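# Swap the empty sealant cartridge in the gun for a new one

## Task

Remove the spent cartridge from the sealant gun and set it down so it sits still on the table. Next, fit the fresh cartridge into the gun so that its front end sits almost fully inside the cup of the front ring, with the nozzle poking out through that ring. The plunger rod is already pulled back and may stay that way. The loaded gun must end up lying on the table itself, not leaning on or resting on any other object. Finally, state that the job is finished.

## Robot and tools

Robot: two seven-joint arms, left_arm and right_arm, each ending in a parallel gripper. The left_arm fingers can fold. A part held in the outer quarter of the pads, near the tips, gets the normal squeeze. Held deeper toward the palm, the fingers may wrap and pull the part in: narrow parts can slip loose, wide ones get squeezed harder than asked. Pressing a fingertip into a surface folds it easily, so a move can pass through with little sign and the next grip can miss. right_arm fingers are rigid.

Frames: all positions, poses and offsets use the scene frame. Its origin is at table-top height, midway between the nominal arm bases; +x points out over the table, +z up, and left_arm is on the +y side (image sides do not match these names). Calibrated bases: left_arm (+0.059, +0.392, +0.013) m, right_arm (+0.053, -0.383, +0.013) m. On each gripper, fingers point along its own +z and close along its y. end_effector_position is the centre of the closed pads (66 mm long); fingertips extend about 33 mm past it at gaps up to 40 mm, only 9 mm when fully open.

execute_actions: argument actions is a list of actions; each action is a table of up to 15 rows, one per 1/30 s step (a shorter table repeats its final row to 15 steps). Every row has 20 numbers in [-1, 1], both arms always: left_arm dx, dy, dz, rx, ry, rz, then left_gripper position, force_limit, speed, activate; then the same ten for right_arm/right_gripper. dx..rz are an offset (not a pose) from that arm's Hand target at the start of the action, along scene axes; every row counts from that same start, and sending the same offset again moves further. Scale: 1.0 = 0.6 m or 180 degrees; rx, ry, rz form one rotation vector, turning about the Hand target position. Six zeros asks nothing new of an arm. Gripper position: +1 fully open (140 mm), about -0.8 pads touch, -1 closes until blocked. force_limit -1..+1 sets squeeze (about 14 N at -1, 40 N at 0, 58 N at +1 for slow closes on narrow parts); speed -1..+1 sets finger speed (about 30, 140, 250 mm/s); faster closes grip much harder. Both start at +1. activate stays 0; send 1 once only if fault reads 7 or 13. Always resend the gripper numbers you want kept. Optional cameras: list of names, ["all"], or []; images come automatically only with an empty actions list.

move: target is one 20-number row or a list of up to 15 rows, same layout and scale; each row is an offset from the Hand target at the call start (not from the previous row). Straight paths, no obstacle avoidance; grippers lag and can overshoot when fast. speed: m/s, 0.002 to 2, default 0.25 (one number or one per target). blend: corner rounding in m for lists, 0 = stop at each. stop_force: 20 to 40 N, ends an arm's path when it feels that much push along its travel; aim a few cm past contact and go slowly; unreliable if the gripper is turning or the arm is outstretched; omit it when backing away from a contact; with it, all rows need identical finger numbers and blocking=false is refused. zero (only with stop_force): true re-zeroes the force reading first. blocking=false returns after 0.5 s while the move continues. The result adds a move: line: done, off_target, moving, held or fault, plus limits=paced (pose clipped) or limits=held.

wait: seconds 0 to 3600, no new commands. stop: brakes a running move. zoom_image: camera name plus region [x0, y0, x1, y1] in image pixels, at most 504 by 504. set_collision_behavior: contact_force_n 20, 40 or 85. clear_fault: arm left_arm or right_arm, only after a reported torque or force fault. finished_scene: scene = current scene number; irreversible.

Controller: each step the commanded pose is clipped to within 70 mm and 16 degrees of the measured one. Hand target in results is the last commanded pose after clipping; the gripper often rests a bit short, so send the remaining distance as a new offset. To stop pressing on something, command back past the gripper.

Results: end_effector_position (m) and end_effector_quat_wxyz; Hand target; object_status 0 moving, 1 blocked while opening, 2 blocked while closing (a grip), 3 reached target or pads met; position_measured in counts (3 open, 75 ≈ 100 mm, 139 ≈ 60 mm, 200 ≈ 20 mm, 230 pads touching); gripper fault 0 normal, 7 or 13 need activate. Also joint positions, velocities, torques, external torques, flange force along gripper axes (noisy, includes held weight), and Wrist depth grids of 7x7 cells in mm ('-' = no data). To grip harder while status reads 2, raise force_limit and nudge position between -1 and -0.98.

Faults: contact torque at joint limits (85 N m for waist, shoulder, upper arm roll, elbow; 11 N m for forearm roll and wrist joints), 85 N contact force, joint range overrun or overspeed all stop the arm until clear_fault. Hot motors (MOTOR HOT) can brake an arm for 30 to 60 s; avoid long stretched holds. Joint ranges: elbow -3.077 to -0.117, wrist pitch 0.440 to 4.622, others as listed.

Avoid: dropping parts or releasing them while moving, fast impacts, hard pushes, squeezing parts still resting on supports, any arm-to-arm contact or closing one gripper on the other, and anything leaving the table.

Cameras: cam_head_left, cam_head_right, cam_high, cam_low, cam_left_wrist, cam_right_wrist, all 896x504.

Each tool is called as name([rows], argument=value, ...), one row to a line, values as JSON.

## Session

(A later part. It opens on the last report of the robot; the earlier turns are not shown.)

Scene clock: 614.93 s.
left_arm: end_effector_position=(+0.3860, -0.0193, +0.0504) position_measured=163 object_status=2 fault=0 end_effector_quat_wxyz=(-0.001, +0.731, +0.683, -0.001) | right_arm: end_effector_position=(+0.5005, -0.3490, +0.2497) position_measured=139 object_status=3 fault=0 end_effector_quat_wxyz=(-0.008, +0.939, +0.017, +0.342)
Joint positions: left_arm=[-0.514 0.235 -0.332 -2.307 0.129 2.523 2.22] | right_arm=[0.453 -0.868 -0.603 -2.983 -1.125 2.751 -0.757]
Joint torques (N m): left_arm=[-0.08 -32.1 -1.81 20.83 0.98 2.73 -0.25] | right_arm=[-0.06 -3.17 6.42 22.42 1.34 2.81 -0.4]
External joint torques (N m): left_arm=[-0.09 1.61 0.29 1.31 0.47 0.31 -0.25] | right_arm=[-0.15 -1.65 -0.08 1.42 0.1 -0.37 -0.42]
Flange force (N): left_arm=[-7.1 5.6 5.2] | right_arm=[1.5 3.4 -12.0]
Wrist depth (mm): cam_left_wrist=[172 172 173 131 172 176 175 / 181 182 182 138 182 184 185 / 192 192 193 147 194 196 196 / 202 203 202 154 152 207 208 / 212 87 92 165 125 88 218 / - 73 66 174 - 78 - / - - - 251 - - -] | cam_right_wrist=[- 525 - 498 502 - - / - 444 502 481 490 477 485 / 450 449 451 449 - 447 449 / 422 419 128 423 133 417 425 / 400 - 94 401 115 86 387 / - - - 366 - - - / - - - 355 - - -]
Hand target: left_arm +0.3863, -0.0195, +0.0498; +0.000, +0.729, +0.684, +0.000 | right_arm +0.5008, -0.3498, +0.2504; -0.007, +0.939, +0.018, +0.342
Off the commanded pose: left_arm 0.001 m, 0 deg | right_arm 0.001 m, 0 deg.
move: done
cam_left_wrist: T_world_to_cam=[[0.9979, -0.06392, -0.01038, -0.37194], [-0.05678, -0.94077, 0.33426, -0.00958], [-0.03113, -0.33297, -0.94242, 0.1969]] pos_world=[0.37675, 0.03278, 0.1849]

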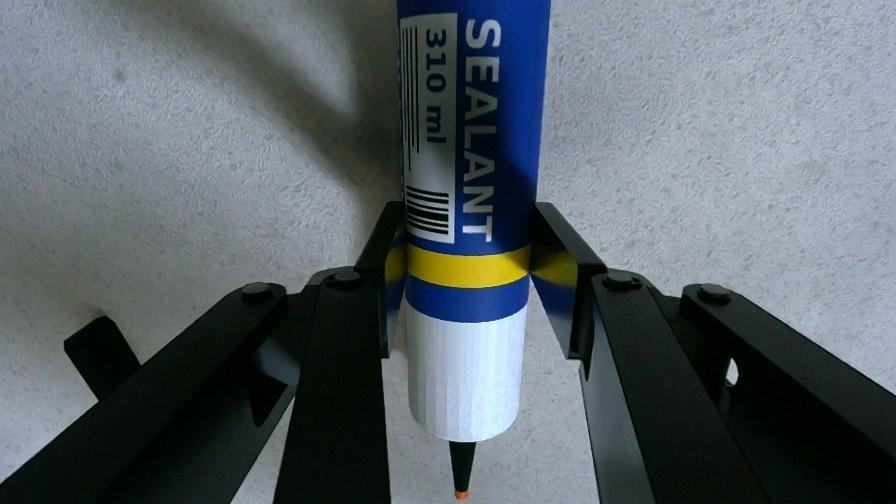

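move([
  [0,0,0.333,0,0,0,-1,0,-1,0, 0,0,0,0,0,0,-0.08,0,0,0],
  [0.356,0.699,0.333,0,0,0.9508,-1,0,-1,0, 0,0,0,0,0,0,-0.08,0,0,0],
], speed=[0.15,0.35], blend=[0.03,0], cameras=["cam_left_wrist","cam_high"])

zoom_image(camera="cam_left_wrist", region=[360, 380, 560, 504])

Scene clock: 673.33 s.
left_arm: end_effector_position=(+0.5981, +0.4007, +0.2470) position_measured=163 object_status=2 fault=0 end_effector_quat_wxyz=(-0.002, -0.624, +0.781, +0.000) | right_arm: end_effector_position=(+0.5005, -0.3490, +0.2497) position_measured=139 object_status=3 fault=0 end_effector_quat_wxyz=(-0.008, +0.939, +0.017, +0.342)
Joint positions: left_arm=[0.339 -0.033 -0.273 -2.067 -0.012 2.031 0.248] | right_arm=[0.453 -0.868 -0.603 -2.983 -1.125 2.751 -0.757]
Joint velocities: left_arm=[-0.001 0.002 0 -0.001 -0.001 0 -0.005] | right_arm=[within noise]
Joint torques (N m): left_arm=[0.18 -30.99 0.04 28.29 1.13 2.77 -0.23] | right_arm=[-0.04 -3.26 6.45 22.43 1.34 2.81 -0.37]
External joint torques (N m): left_arm=[0.15 -1.06 -0.25 4.02 0.47 0.24 -0.23] | right_arm=[-0.1 -1.79 0.02 1.54 0.1 -0.35 -0.38]
Flange force (N): left_arm=[-2.2 -11.2 -7.0] | right_arm=[1.7 3.1 -12.6]
Wrist depth (mm): cam_left_wrist=[355 352 350 132 308 351 348 / 372 371 369 139 324 368 367 / 393 389 389 146 348 389 386 / 421 418 409 154 151 413 405 / 437 82 92 164 125 88 431 / - 73 66 174 - 78 - / - - - 504 - - -] | cam_right_wrist=[518 504 - - 491 521 504 / 474 470 - - 475 - 504 / 438 472 - - - 443 447 / 419 423 128 410 133 - 417 / - - 94 378 115 86 393 / - - - - 375 - - / - - - 354 - - -]
Hand target: left_arm +0.5999, +0.3999, +0.2496; +0.000, -0.626, +0.780, +0.000 | right_arm +0.5008, -0.3498, +0.2504; -0.007, +0.939, +0.018, +0.342
Off the commanded pose: left_arm 0.003 m, 0 deg | right_arm 0.001 m, 0 deg.
move: done
cam_left_wrist: T_world_to_cam=[[-0.97609, 0.21731, -0.00495, 0.51197], [0.20342, 0.92128, 0.33144, -0.5692], [0.07659, 0.32251, -0.94346, 0.20179]] pos_world=[0.60006, 0.34807, 0.38157]
Images, in order (width x height): cam_high 896x504, cam_left_wrist 896x504.

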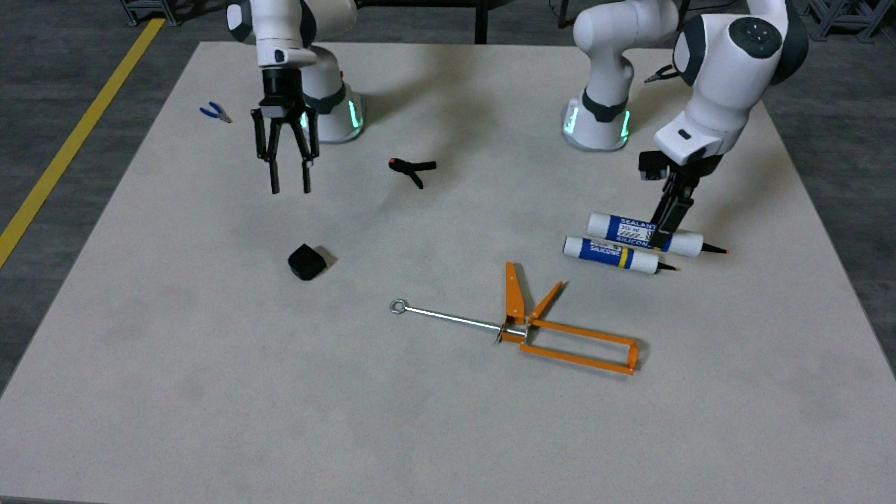

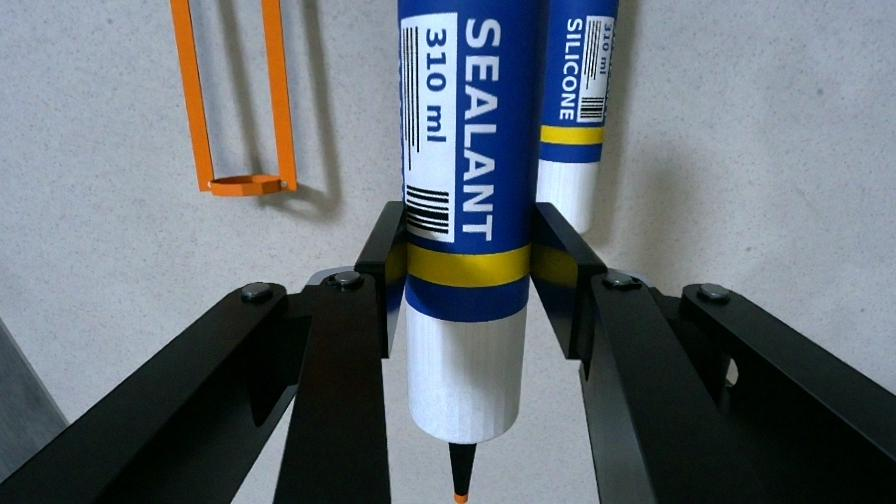

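Scaled by 2.520.

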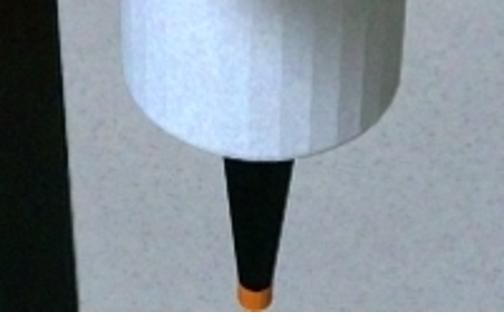

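move([
  [0,0,0,0,0,0,-1,0,-1,0, 0.105,0.773,-0.223,0,0,0,-0.08,0,0,0],
  [0,0,0,0,0,0,-1,0,-1,0, 0.212,0.7813,-0.349,0,0,0,-0.08,0,0,0],
], speed=[0.3,0.1], blend=[0.01,0], cameras=["cam_right_wrist","cam_low"])

zoom_image(camera="cam_low", region=[400, 330, 580, 410])

Scene clock: 691.53 s.
left_arm: end_effector_position=(+0.5981, +0.4007, +0.2470) position_measured=163 object_status=2 fault=0 end_effector_quat_wxyz=(-0.002, -0.625, +0.781, +0.000) | right_arm: end_effector_position=(+0.6275, +0.1181, +0.0409) position_measured=139 object_status=3 fault=0 end_effector_quat_wxyz=(-0.004, +0.940, +0.020, +0.342)
Joint positions: left_arm=[0.339 -0.033 -0.273 -2.067 -0.012 2.031 0.246] | right_arm=[0.849 0.663 -0.081 -1.788 -1.223 2.687 0.283]
Joint velocities: left_arm=[within noise] | right_arm=[0.001 0 0 0 0 0.005 0.006]
Joint torques (N m): left_arm=[0.06 -31.01 0.11 28.3 1.13 2.78 -0.28] | right_arm=[-0.23 -47.96 -0.4 21.37 0.59 1.68 0.27]
External joint torques (N m): left_arm=[-0.11 -1.04 -0.32 3.98 0.47 0.24 -0.28] | right_arm=[-0.29 -0.49 0.3 1.29 -0.27 0.22 0.25]
Flange force (N): left_arm=[-1.8 -11.3 -6.9] | right_arm=[1.1 -1.7 2.1]
Wrist depth (mm): cam_left_wrist=[351 353 353 132 307 348 346 / 373 372 371 139 324 367 365 / 394 389 392 147 342 389 386 / 418 416 408 154 158 411 411 / 440 87 92 165 125 88 429 / - 73 66 - - 78 - / - - - 501 - - -] | cam_right_wrist=[228 225 229 197 224 226 227 / 216 215 209 173 207 207 212 / 203 202 184 163 199 199 196 / 188 188 171 155 154 187 187 / 181 - 96 148 174 86 176 / - - - 141 - - - / - - - 157 159 - -]
Hand target: left_arm +0.5999, +0.3999, +0.2496; +0.000, -0.626, +0.780, +0.000 | right_arm +0.6280, +0.1190, +0.0410; -0.007, +0.939, +0.018, +0.342
Off the commanded pose: left_arm 0.003 m, 0 deg | right_arm 0.001 m, 0 deg.
move: done
cam_right_wrist: T_world_to_cam=[[0.05707, -0.99837, 0.00022, 0.09436], [-0.94026, -0.05383, -0.33618, 0.61342], [0.33565, 0.01898, -0.9418, -0.02758]] pos_world=[0.58064, 0.12775, 0.18023]
Images, in order (width x height): cam_low 896x504, cam_right_wrist 896x504.

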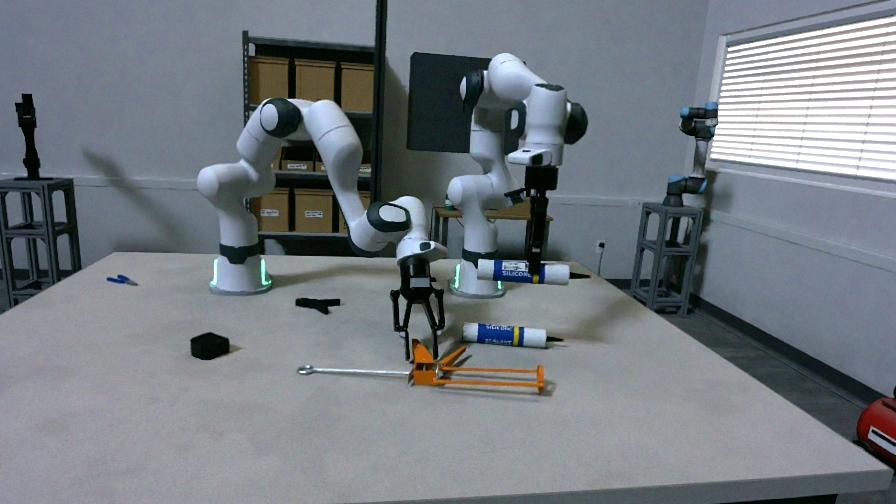

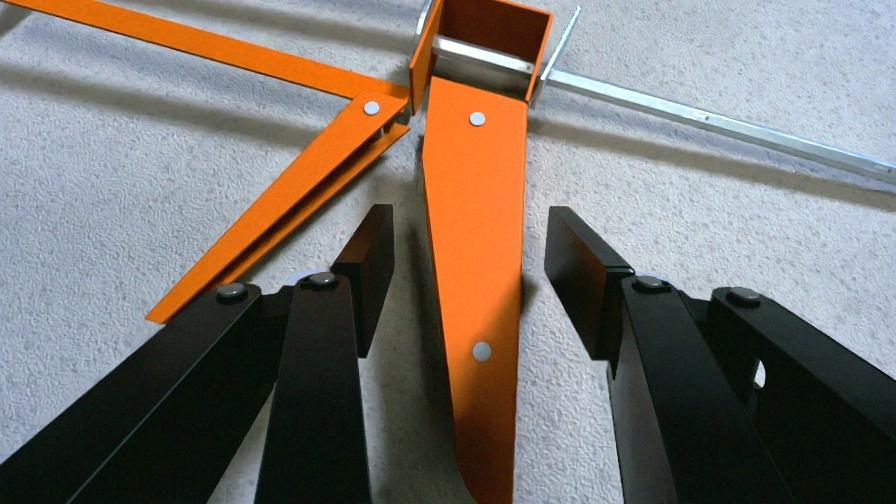

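Scaled by 2.800.

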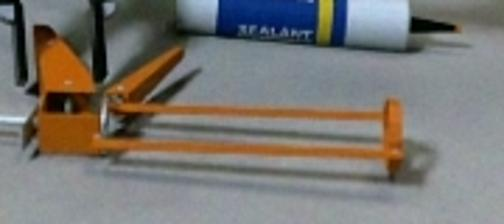

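move([
  [0,0,0,0,0,0,-1,0,-1,0, 0.0033,-0.0028,0,0,0,0,-0.08,0,0,0],
  [0,0,0,0,0,0,-1,0,-1,0, 0.0033,-0.0028,0,0,0,0,-1,0,-1,0],
], speed=0.05, cameras=["cam_right_wrist","cam_low"])

zoom_image(camera="cam_low", region=[400, 330, 580, 410])

zoom_image(camera="cam_low", region=[500, 350, 575, 395])

Scene clock: 705.40 s.
left_arm: end_effector_position=(+0.5981, +0.4007, +0.2470) position_measured=163 object_status=2 fault=0 end_effector_quat_wxyz=(-0.002, -0.625, +0.781, +0.000) | right_arm: end_effector_position=(+0.6293, +0.1170, +0.0413) position_measured=181 object_status=0 fault=0 end_effector_quat_wxyz=(-0.006, +0.939, +0.019, +0.342)
Joint positions: left_arm=[0.339 -0.033 -0.273 -2.067 -0.012 2.031 0.246] | right_arm=[0.847 0.663 -0.083 -1.788 -1.224 2.692 0.284]
Joint torques (N m): left_arm=[0.08 -31.03 0.09 28.3 1.13 2.78 -0.27] | right_arm=[-0.27 -47.02 -0.36 21.29 0.68 1.79 0.09]
External joint torques (N m): left_arm=[0.15 -1.05 -0.1 4 0.47 0.24 -0.27] | right_arm=[-0.11 0.57 0.57 1.11 -0.19 0.34 0.07]
Flange force (N): left_arm=[-2.2 -11.1 -7.0] | right_arm=[1.4 -3.6 4.4]
Wrist depth (mm): cam_left_wrist=[356 354 350 132 307 347 348 / 371 375 371 139 325 367 365 / 394 388 388 147 355 388 387 / 420 418 124 154 158 410 409 / 438 87 92 165 125 88 429 / - 73 66 - - 77 - / - - - - - - -] | cam_right_wrist=[227 226 231 196 225 228 223 / 218 217 191 173 207 207 212 / 204 205 184 163 200 200 195 / 189 169 190 153 183 188 187 / 180 154 - 146 89 89 176 / - - - 140 - - - / - - - 134 - - -]
Hand target: left_arm +0.5999, +0.3999, +0.2496; +0.000, -0.626, +0.780, +0.000 | right_arm +0.6300, +0.1173, +0.0410; -0.007, +0.939, +0.018, +0.342
Off the commanded pose: left_arm 0.003 m, 0 deg | right_arm 0.001 m, 0 deg.
move: done
cam_right_wrist: T_world_to_cam=[[0.05548, -0.99846, -0.00268, 0.09431], [-0.94021, -0.05134, -0.3367, 0.61493], [0.33604, 0.0212, -0.94161, -0.02832]] pos_world=[0.58245, 0.12634, 0.18063]
Images, in order (width x height): cam_low 896x504, cam_right_wrist 896x504.

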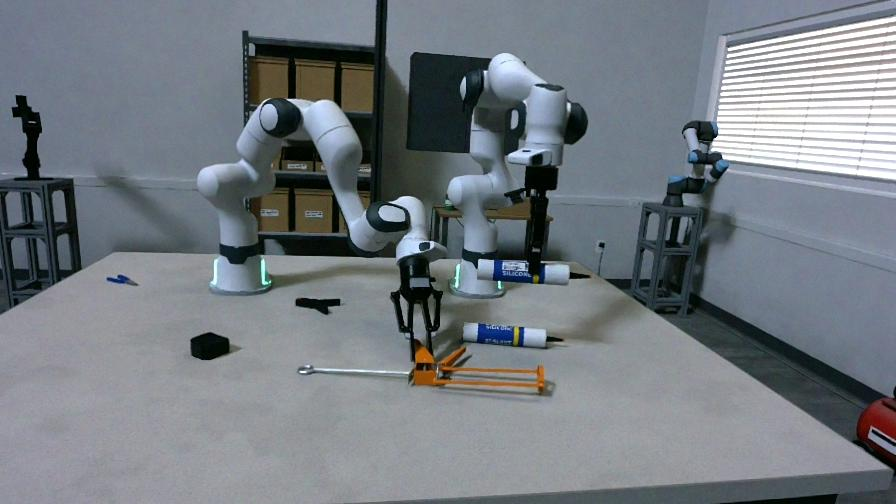

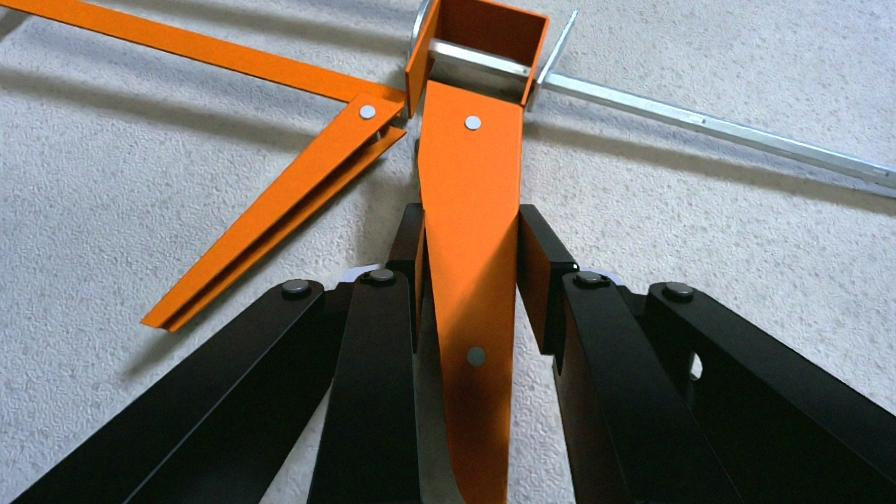

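Scaled by 2.800.

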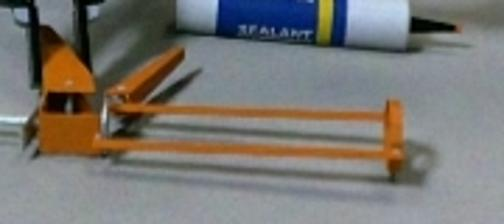

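Scaled by 6.720.

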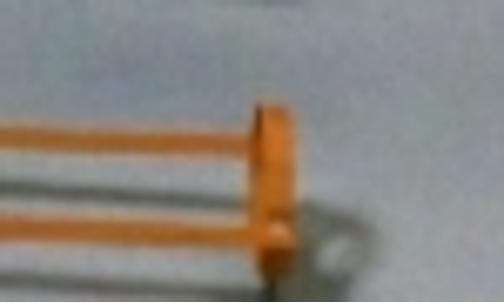

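move(target=[0.1635,-0.0132,-0.116,0,0,0,-1,0,-1,0, 0,0,0,0,0,0,-1,0,-1,0], speed=0.2, cameras=["cam_left_wrist"])

zoom_image(camera="cam_left_wrist", region=[240, 120, 420, 260])

move(target=[0,0,-0.1,0,0,0,-1,0,-1,0, 0,0,0,0,0,0,-1,0,-1,0], speed=0.2, cameras=["cam_left_wrist"])

zoom_image(camera="cam_left_wrist", region=[220, 130, 400, 270])

Scene clock: 725.27 s.
left_arm: end_effector_position=(+0.6943, +0.3916, +0.1765) position_measured=163 object_status=2 fault=0 end_effector_quat_wxyz=(-0.005, -0.623, +0.782, +0.002) | right_arm: end_effector_position=(+0.6293, +0.1170, +0.0413) position_measured=181 object_status=2 fault=0 end_effector_quat_wxyz=(-0.006, +0.939, +0.019, +0.342)
Joint positions: left_arm=[0.288 0.331 -0.268 -1.781 0.097 2.09 0.163] | right_arm=[0.847 0.663 -0.083 -1.788 -1.224 2.692 0.284]
Joint velocities: left_arm=[0 0 0 0 0 -0.001 -0.005] | right_arm=[within noise]
Joint torques (N m): left_arm=[-0.31 -43.41 -2.32 27.93 1.1 3.08 -0.22] | right_arm=[-0.27 -47.05 -0.31 21.27 0.68 1.8 0.08]
External joint torques (N m): left_arm=[-0.42 -1.91 0.14 4.09 0.46 0.56 -0.22] | right_arm=[-0.38 0.57 0.39 1.06 -0.19 0.31 0.06]
Flange force (N): left_arm=[-1.9 -12.0 -5.5] | right_arm=[1.6 -3.2 4.4]
Wrist depth (mm): cam_left_wrist=[291 290 288 132 288 283 281 / 307 306 310 139 301 297 299 / 323 324 316 147 320 315 320 / 344 345 113 153 160 345 339 / 365 87 92 164 126 88 356 / - 73 66 - - 78 - / - - - 416 - - -] | cam_right_wrist=[227 226 231 198 225 228 227 / 218 217 191 173 207 210 212 / 204 202 185 163 200 199 196 / 189 188 190 152 183 187 186 / 180 154 - 146 89 94 176 / - - - 140 - - - / - - - 134 - - -]
Hand target: left_arm +0.6980, +0.3920, +0.1800; +0.000, -0.626, +0.780, +0.000 | right_arm +0.6300, +0.1173, +0.0410; -0.007, +0.939, +0.018, +0.342
Off the commanded pose: left_arm 0.005 m, 1 deg | right_arm 0.001 m, 0 deg.
move: off_target (left_arm)
cam_left_wrist: T_world_to_cam=[[-0.97557, 0.21967, 0.00073, 0.60517], [0.20759, 0.92083, 0.33012, -0.55946], [0.07184, 0.32221, -0.94394, 0.13433]] pos_world=[0.69688, 0.33895, 0.31104]

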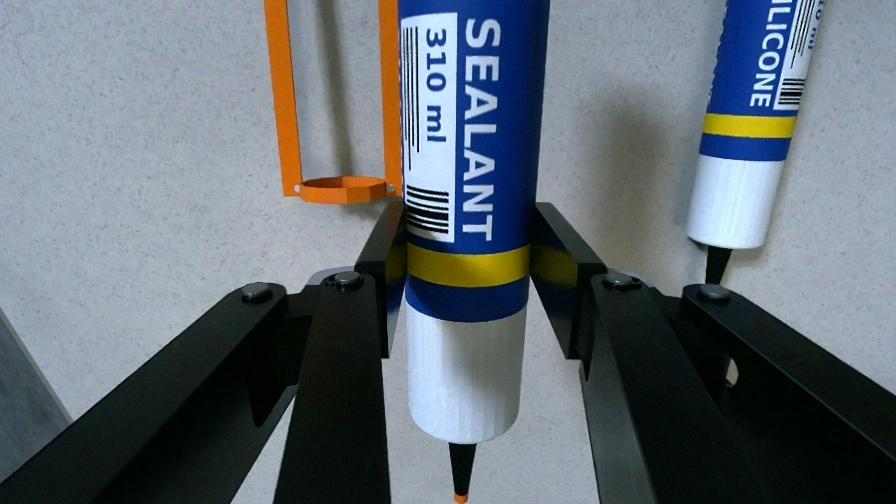

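Scaled by 2.800.

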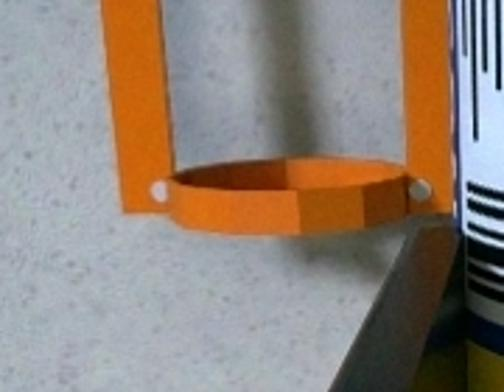

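Scene clock: 726.40 s.
left_arm: end_effector_position=(+0.6930, +0.3914, +0.1147) position_measured=163 object_status=2 fault=0 end_effector_quat_wxyz=(-0.006, -0.624, +0.782, +0.003) | right_arm: end_effector_position=(+0.6293, +0.1170, +0.0413) position_measured=181 object_status=2 fault=0 end_effector_quat_wxyz=(-0.006, +0.939, +0.019, +0.342)
Joint positions: left_arm=[0.281 0.405 -0.258 -1.84 0.123 2.215 0.145] | right_arm=[0.847 0.663 -0.083 -1.788 -1.224 2.692 0.284]
Joint velocities: left_arm=[0.001 0 0 0 0 0.003 -0.002] | right_arm=[within noise]
Joint torques (N m): left_arm=[-0.22 -45.51 -2.81 26.88 1.03 3.13 -0.27] | right_arm=[-0.3 -46.96 -0.36 21.28 0.68 1.81 0.1]
External joint torques (N m): left_arm=[-0.32 -2.58 0.11 3.93 0.44 0.62 -0.28] | right_arm=[-0.8 0.54 0.03 1.15 -0.18 0.29 0.08]
Flange force (N): left_arm=[-1.3 -9.3 -4.8] | right_arm=[2.0 -2.8 4.9]
Wrist depth (mm): cam_left_wrist=[234 235 232 132 231 233 201 / 248 244 248 139 243 246 207 / 260 261 258 147 260 261 213 / 276 275 273 153 158 275 269 / 293 87 92 164 125 88 289 / - 73 66 177 - 78 - / - - - 334 - - -] | cam_right_wrist=[141 226 231 196 228 227 226 / - 219 191 173 207 209 212 / 202 203 185 162 200 198 195 / 189 188 189 152 183 190 186 / 181 154 - 145 89 94 177 / - - - 140 - - - / - - - 134 - - -]
Hand target: left_arm +0.6980, +0.3920, +0.1200; +0.000, -0.626, +0.780, +0.000 | right_arm +0.6300, +0.1173, +0.0410; -0.007, +0.939, +0.018, +0.342
Off the commanded pose: left_arm 0.007 m, 1 deg | right_arm 0.001 m, 0 deg.
move: off_target (left_arm)
cam_left_wrist: T_world_to_cam=[[-0.97579, 0.21867, 0.00475, 0.60402], [0.20804, 0.92117, 0.32888, -0.53904], [0.06754, 0.32191, -0.94436, 0.07922]] pos_world=[0.69619, 0.33896, 0.24922]

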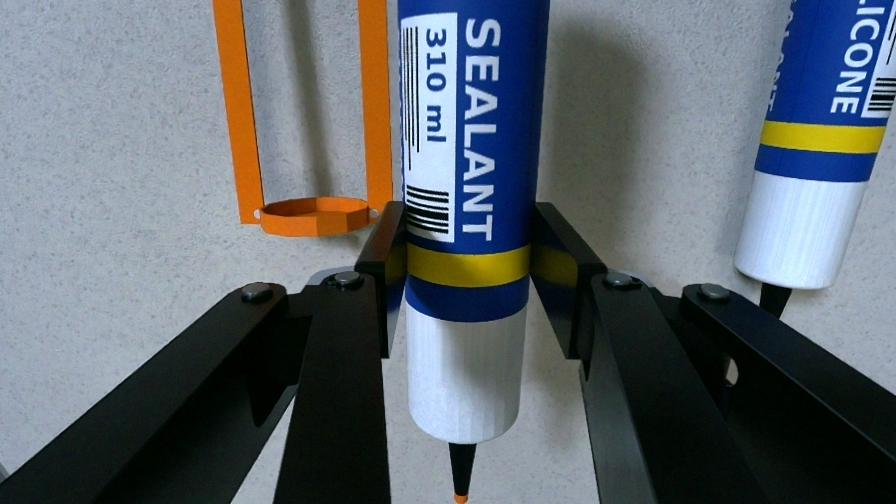

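Scaled by 2.800.

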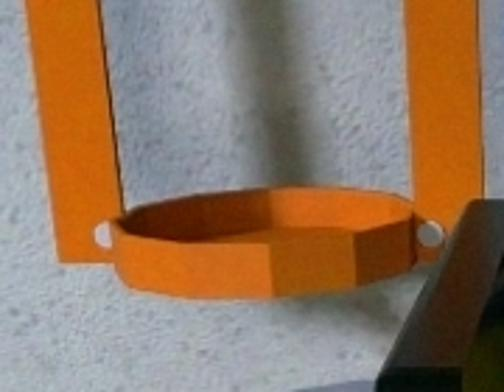

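move([
  [0,0,0.117,-0.0322,0.0072,0,-1,0,-1,0, 0,0,0,0,0,0,-1,0,-1,0],
  [0.065,-0.2632,0.117,-0.0645,0.0145,0,-1,0,-1,0, 0,0,0,0,0,0,-1,0,-1,0],
  [0.065,-0.2632,0.0333,-0.0645,0.0145,0,-1,0,-1,0, 0,0,0,0,0,0,-1,0,-1,0],
], speed=[0.2,0.2,0.1], blend=[0.02,0.01,0], cameras=["cam_left_wrist","cam_low","cam_high"])

zoom_image(camera="cam_left_wrist", region=[340, 300, 580, 504])

Scene clock: 788.80 s.
left_arm: end_effector_position=(+0.7330, +0.2346, +0.1354) position_measured=163 object_status=2 fault=0 end_effector_quat_wxyz=(-0.086, -0.620, +0.777, -0.061) | right_arm: end_effector_position=(+0.6293, +0.1170, +0.0413) position_measured=181 object_status=2 fault=0 end_effector_quat_wxyz=(-0.006, +0.939, +0.019, +0.342)
Joint positions: left_arm=[0.169 0.581 -0.337 -1.539 -0.031 2.069 0.074] | right_arm=[0.847 0.663 -0.083 -1.788 -1.224 2.692 0.284]
Joint velocities: left_arm=[0.001 0.001 0 0 -0.001 0.004 -0.002] | right_arm=[within noise]
Joint torques (N m): left_arm=[-0.29 -50.58 -5.51 27 0.54 3.11 -0.25] | right_arm=[-0.27 -47.05 -0.4 21.25 0.68 1.81 0.09]
External joint torques (N m): left_arm=[-0.26 -2.78 -0.03 3.5 0.13 0.69 -0.25] | right_arm=[-0.33 0.17 0.34 1.3 -0.18 0.35 0.07]
Flange force (N): left_arm=[0.9 -8.7 -4.9] | right_arm=[1.8 -3.1 3.9]
Wrist depth (mm): cam_left_wrist=[272 274 272 132 240 218 188 / 279 281 280 139 275 280 276 / 286 285 287 147 283 284 283 / 294 292 290 154 160 289 288 / 301 82 92 164 125 88 274 / - 72 66 174 - 78 - / - - - 275 - - -] | cam_right_wrist=[199 226 231 197 224 228 227 / 218 216 191 174 195 209 212 / 202 203 184 163 198 199 195 / 189 188 190 152 183 187 187 / 180 154 - 145 89 94 176 / - - - 140 - - - / - - - 133 - - -]
Hand target: left_arm +0.7370, +0.2340, +0.1400; -0.081, -0.623, +0.776, -0.065 | right_arm +0.6300, +0.1173, +0.0410; -0.007, +0.939, +0.018, +0.342
Off the commanded pose: left_arm 0.006 m, 1 deg | right_arm 0.001 m, 0 deg.
move: off_target (left_arm)
cam_left_wrist: T_world_to_cam=[[-0.97594, 0.21799, 0.0037, 0.67774], [0.21662, 0.96757, 0.12997, -0.39992], [0.02475, 0.12765, -0.99151, 0.22989]] pos_world=[0.74237, 0.20986, 0.27741]
Images, in order (width x height): cam_high 896x504, cam_low 896x504, cam_left_wrist 896x504.

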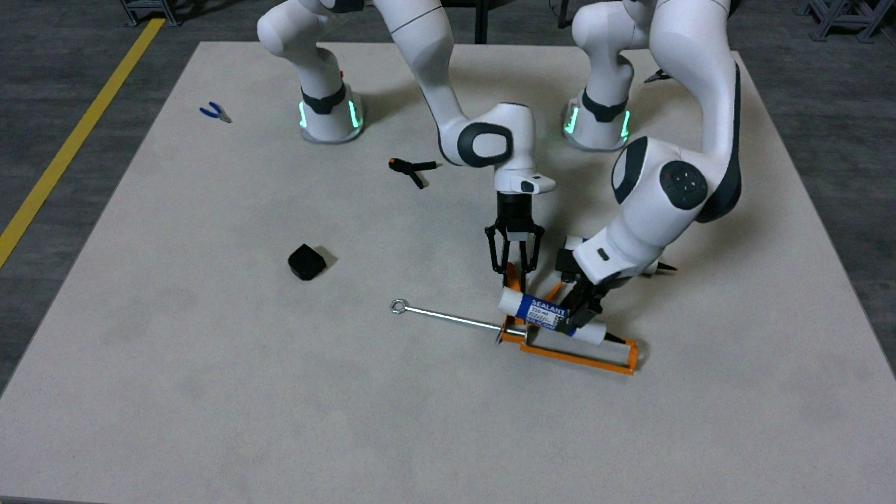

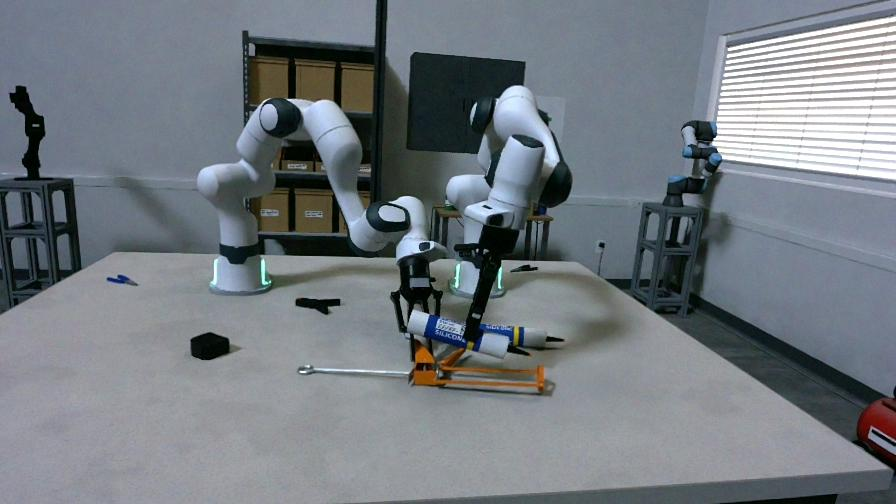

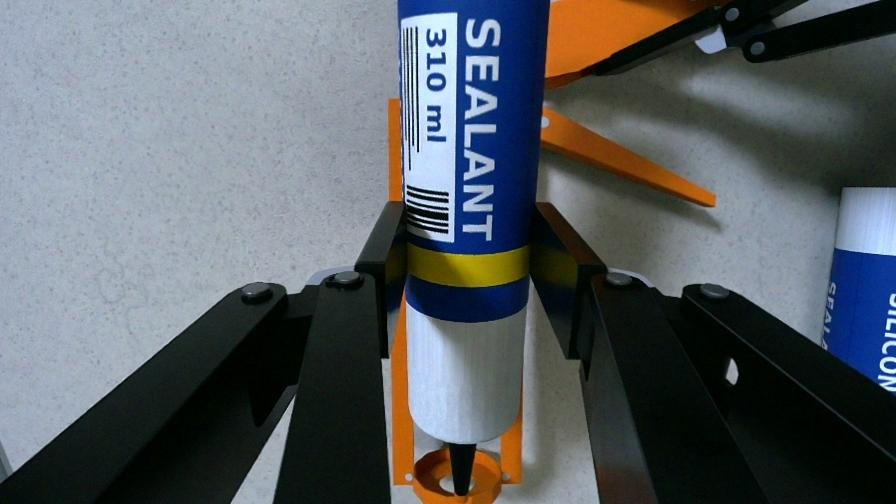

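Scaled by 2.100.

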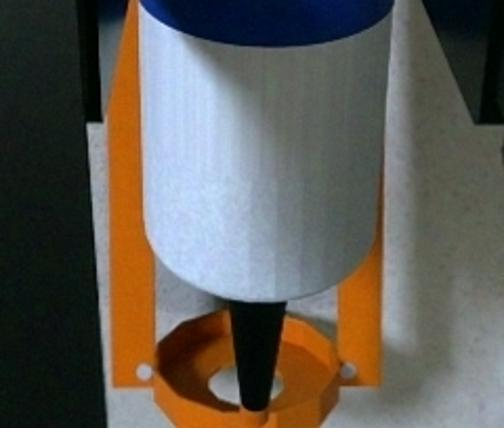

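move(target=[-0.001,-0.0013,-0.083,0,0,0,-1,0,-1,0, 0,0,0,0,0,0,-1,0,-1,0], speed=0.07, cameras=["cam_left_wrist","cam_low","cam_head_left"])

zoom_image(camera="cam_left_wrist", region=[340, 300, 580, 504])

zoom_image(camera="cam_low", region=[400, 310, 580, 410])

Scene clock: 809.97 s.
left_arm: end_effector_position=(+0.7325, +0.2340, +0.0863) position_measured=163 object_status=2 fault=0 end_effector_quat_wxyz=(-0.085, -0.623, +0.775, -0.061) | right_arm: end_effector_position=(+0.6293, +0.1170, +0.0413) position_measured=181 object_status=2 fault=0 end_effector_quat_wxyz=(-0.006, +0.939, +0.019, +0.342)
Joint positions: left_arm=[0.163 0.639 -0.329 -1.577 -0.018 2.165 0.073] | right_arm=[0.847 0.663 -0.083 -1.788 -1.224 2.692 0.284]
Joint velocities: left_arm=[0.001 0.002 0 0 0.002 0.003 0] | right_arm=[within noise]
Joint torques (N m): left_arm=[0.15 -51.52 -6.33 26.29 0.7 3.14 0] | right_arm=[-0.26 -47.04 -0.35 21.29 0.68 1.8 0.07]
External joint torques (N m): left_arm=[0.19 -2.69 -0.45 3.35 0.25 0.7 -0.01] | right_arm=[-0.15 0.42 0.53 1.21 -0.18 0.34 0.05]
Flange force (N): left_arm=[0.2 -7.6 -4.2] | right_arm=[1.6 -3.6 4.2]
Wrist depth (mm): cam_left_wrist=[228 227 227 132 193 226 226 / 233 232 233 139 202 230 229 / 238 237 237 147 235 234 236 / 243 243 241 154 160 242 241 / 250 87 92 165 126 88 247 / - 72 66 175 - 77 - / - - - 259 - - -] | cam_right_wrist=[228 225 231 196 193 228 227 / 218 216 190 173 207 207 212 / 212 203 170 163 199 199 193 / 189 188 189 153 155 187 188 / 180 154 - 145 89 94 176 / - - - 140 - - - / - - - 134 - - -]
Hand target: left_arm +0.7364, +0.2333, +0.0902; -0.081, -0.623, +0.776, -0.065 | right_arm +0.6300, +0.1173, +0.0410; -0.007, +0.939, +0.018, +0.342
Off the commanded pose: left_arm 0.005 m, 1 deg | right_arm 0.001 m, 0 deg.
move: off_target (left_arm)
cam_left_wrist: T_world_to_cam=[[-0.97745, 0.21111, 0.00396, 0.68027], [0.20981, 0.96898, 0.13061, -0.38822], [0.02373, 0.1285, -0.99143, 0.18186]] pos_world=[0.74207, 0.2092, 0.22831]
Images, in order (width x height): cam_head_left 896x504, cam_low 896x504, cam_left_wrist 896x504.

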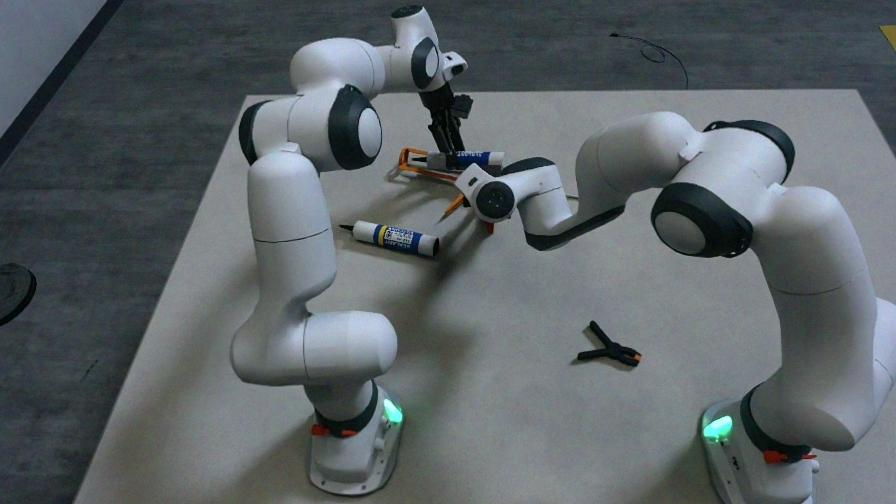

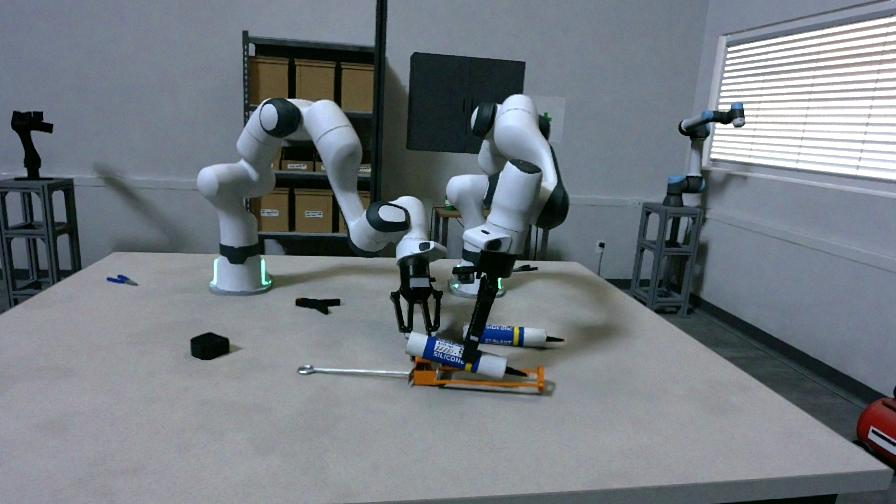

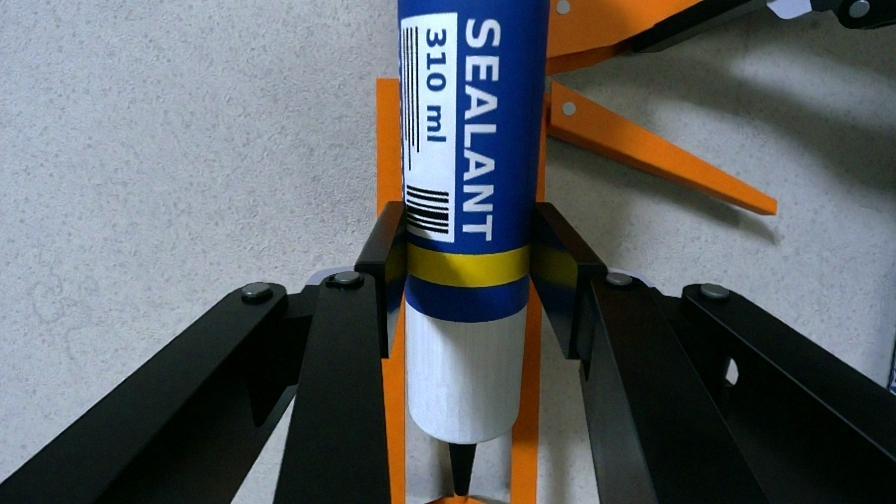

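Scaled by 2.100.

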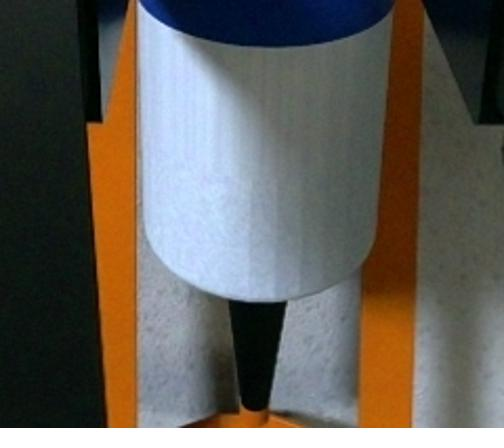

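Scaled by 2.800.

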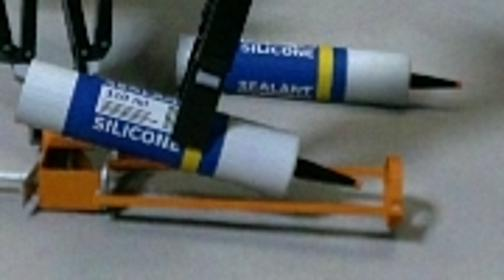

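zoom_image(camera="cam_low", region=[480, 350, 560, 400])

Scaled by 6.300.

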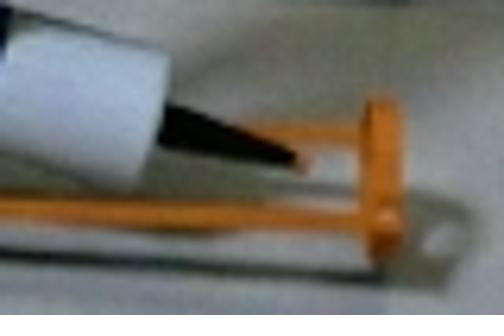

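move(target=[0.0218,0.0875,-0.0208,0,0,-0.0017,-1,0,-1,0, 0,0,0,0,0,0,-1,0,-1,0], speed=0.06, cameras=["cam_left_wrist","cam_low"])

zoom_image(camera="cam_low", region=[480, 350, 560, 400])

zoom_image(camera="cam_left_wrist", region=[340, 300, 580, 504])

Scene clock: 841.03 s.
left_arm: end_effector_position=(+0.7471, +0.2862, +0.0742) position_measured=163 object_status=2 fault=0 end_effector_quat_wxyz=(-0.083, -0.624, +0.775, -0.062) | right_arm: end_effector_position=(+0.6293, +0.1170, +0.0413) position_measured=181 object_status=2 fault=0 end_effector_quat_wxyz=(-0.006, +0.939, +0.019, +0.342)
Joint positions: left_arm=[0.233 0.68 -0.328 -1.539 -0.001 2.156 0.14] | right_arm=[0.847 0.663 -0.083 -1.788 -1.224 2.692 0.284]
Joint velocities: left_arm=[0.001 -0.001 0 0 0.001 0 0.008] | right_arm=[within noise]
Joint torques (N m): left_arm=[0.39 -51.78 -7.02 26.7 0.7 2.6 0.3] | right_arm=[-0.24 -47.04 -0.4 21.26 0.68 1.8 0.1]
External joint torques (N m): left_arm=[0.24 -2.21 -1.06 3.93 0.25 0.2 0.29] | right_arm=[-0.23 0.61 0.4 1.04 -0.19 0.32 0.08]
Flange force (N): left_arm=[-1.7 -13.1 -5.0] | right_arm=[1.3 -3.2 4.4]
Wrist depth (mm): cam_left_wrist=[217 216 216 133 192 192 213 / 221 221 221 139 217 219 217 / 227 227 226 147 224 223 223 / 233 231 229 153 160 229 228 / 237 87 92 164 125 88 232 / - 73 66 175 - 78 - / - - - 208 - - -] | cam_right_wrist=[228 226 231 197 225 227 227 / 218 216 191 173 208 210 212 / 204 202 181 163 200 198 196 / 189 188 190 152 183 189 188 / 181 154 - 145 89 89 176 / - - - 140 - - - / - - - 134 - - -]
Hand target: left_arm +0.7495, +0.2858, +0.0777; -0.081, -0.620, +0.777, -0.065 | right_arm +0.6300, +0.1173, +0.0410; -0.007, +0.939, +0.018, +0.342
Off the commanded pose: left_arm 0.004 m, 1 deg | right_arm 0.001 m, 0 deg.
move: off_target (left_arm)
cam_left_wrist: T_world_to_cam=[[-0.978, 0.2086, -0.00012, 0.68494], [0.20674, 0.96937, 0.13256, -0.43828], [0.02777, 0.12961, -0.99118, 0.15946]] pos_world=[0.75606, 0.26131, 0.21623]
Images, in order (width x height): cam_low 896x504, cam_left_wrist 896x504.

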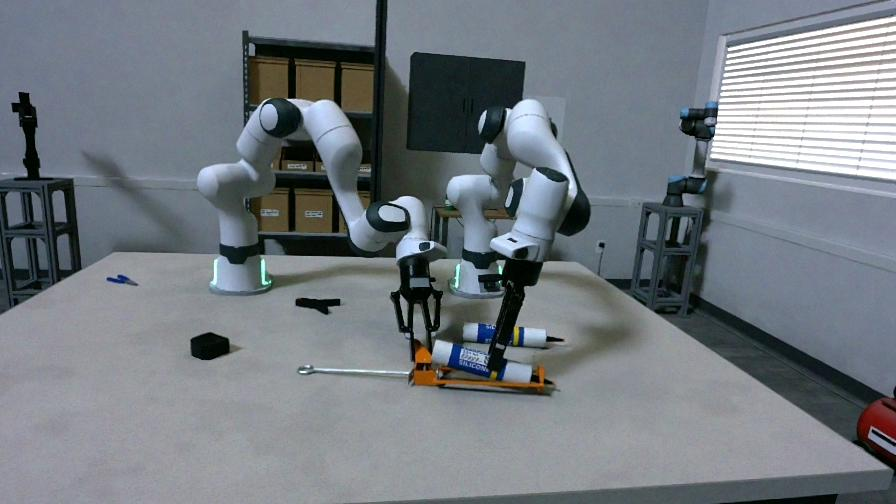

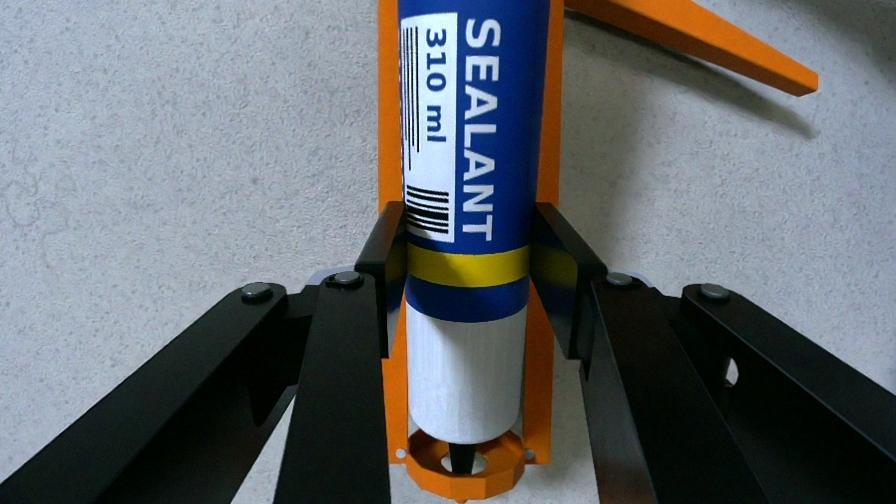

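Scaled by 6.300.

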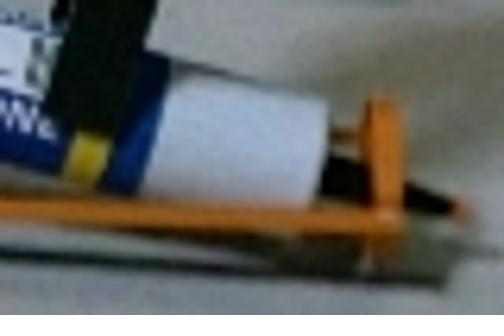

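Scaled by 2.100.

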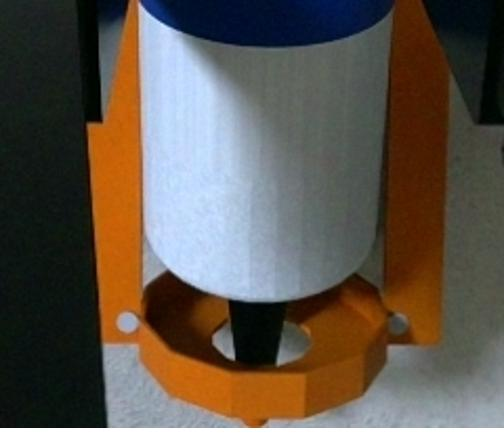

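move(target=[0.0067,0.0343,-0.0087,0,0,-0.001,-1,0,-1,0, 0,0,0,0,0,0,-1,0,-1,0], speed=0.03, stop_force=20, cameras=["cam_left_wrist","cam_low"])

zoom_image(camera="cam_low", region=[480, 350, 560, 400])

zoom_image(camera="cam_left_wrist", region=[340, 300, 580, 504])

Scene clock: 865.30 s.
left_arm: end_effector_position=(+0.7513, +0.3063, +0.0697) position_measured=163 object_status=2 fault=0 end_effector_quat_wxyz=(-0.083, -0.622, +0.776, -0.062) | right_arm: end_effector_position=(+0.6294, +0.1170, +0.0413) position_measured=181 object_status=2 fault=0 end_effector_quat_wxyz=(-0.006, +0.939, +0.019, +0.342)
Joint positions: left_arm=[0.26 0.697 -0.328 -1.522 0.005 2.149 0.171] | right_arm=[0.847 0.663 -0.083 -1.788 -1.224 2.692 0.284]
Joint torques (N m): left_arm=[0.24 -51.63 -6.72 26.47 0.63 2.68 0.36] | right_arm=[-0.24 -47.18 -0.35 21.29 0.69 1.88 0.07]
External joint torques (N m): left_arm=[0.07 -1.5 -0.64 3.6 0.19 0.27 0.35] | right_arm=[-0.16 0.5 0.51 1.11 -0.18 0.41 0.05]
Flange force (N): left_arm=[-2.5 -13.9 -3.7] | right_arm=[1.4 -3.2 4.3]
Wrist depth (mm): cam_left_wrist=[212 212 211 133 209 209 209 / 219 218 216 140 213 214 214 / 223 222 221 147 218 221 219 / 227 227 226 153 160 225 225 / 234 87 92 164 125 88 229 / - 72 66 172 - 78 - / - - - 243 - - -] | cam_right_wrist=[227 226 230 197 225 228 226 / 218 217 191 173 207 210 212 / 204 202 185 163 200 198 193 / 189 189 190 152 184 185 186 / 181 154 - 145 89 94 176 / - - - 140 - - - / - - - 134 - - -]
Hand target: left_arm +0.7535, +0.3063, +0.0725; -0.081, -0.619, +0.778, -0.065 | right_arm +0.6300, +0.1173, +0.0410; -0.007, +0.939, +0.018, +0.342
Off the commanded pose: left_arm 0.004 m, 1 deg | right_arm 0.001 m, 0 deg.
move: off_target (left_arm)
cam_left_wrist: T_world_to_cam=[[-0.97702, 0.21315, -0.00096, 0.68282], [0.21116, 0.96847, 0.13223, -0.46101], [0.02912, 0.12899, -0.99122, 0.15155]] pos_world=[0.76006, 0.28138, 0.21183]
Images, in order (width x height): cam_low 896x504, cam_left_wrist 896x504.

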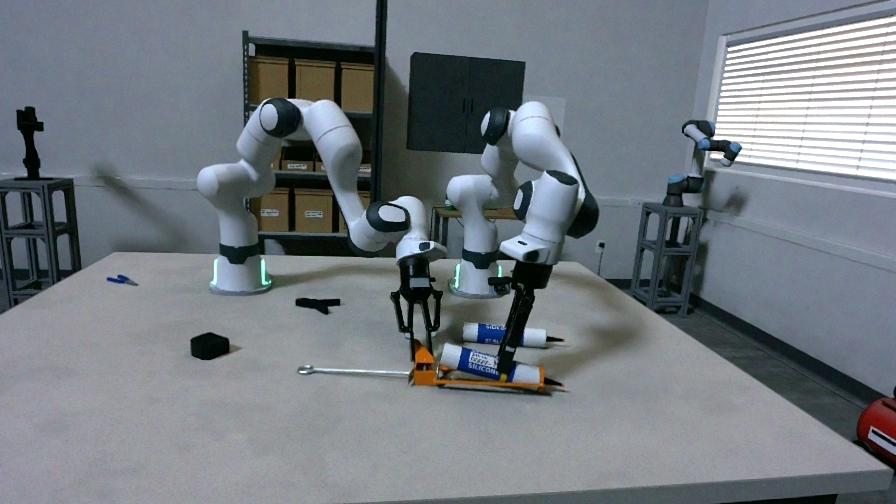

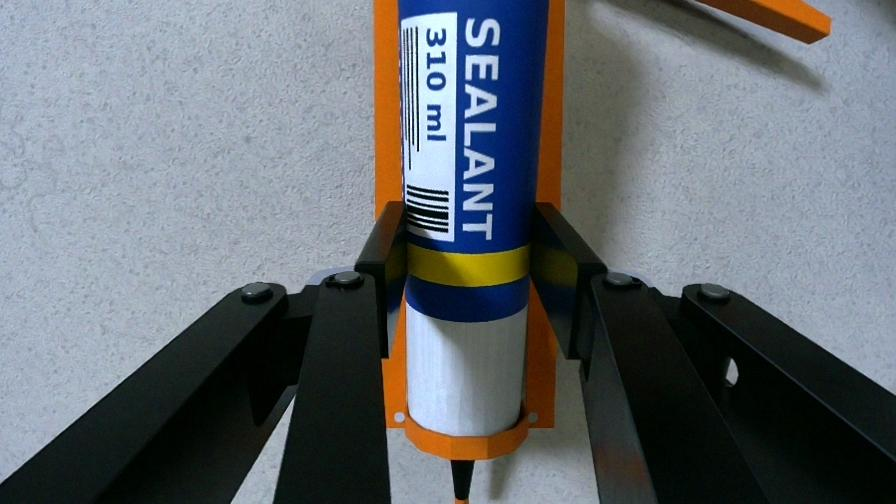

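Scaled by 6.300.

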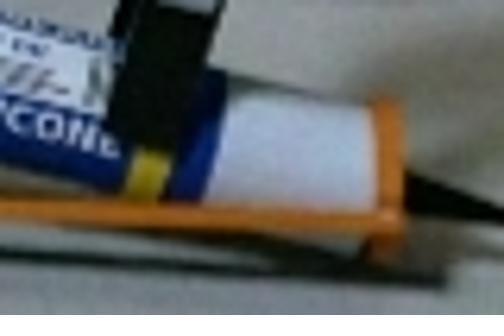

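Scaled by 2.100.

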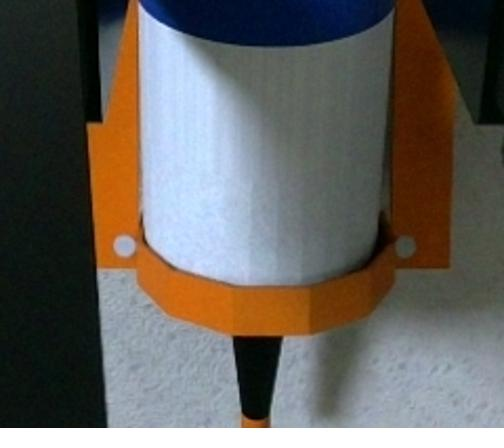

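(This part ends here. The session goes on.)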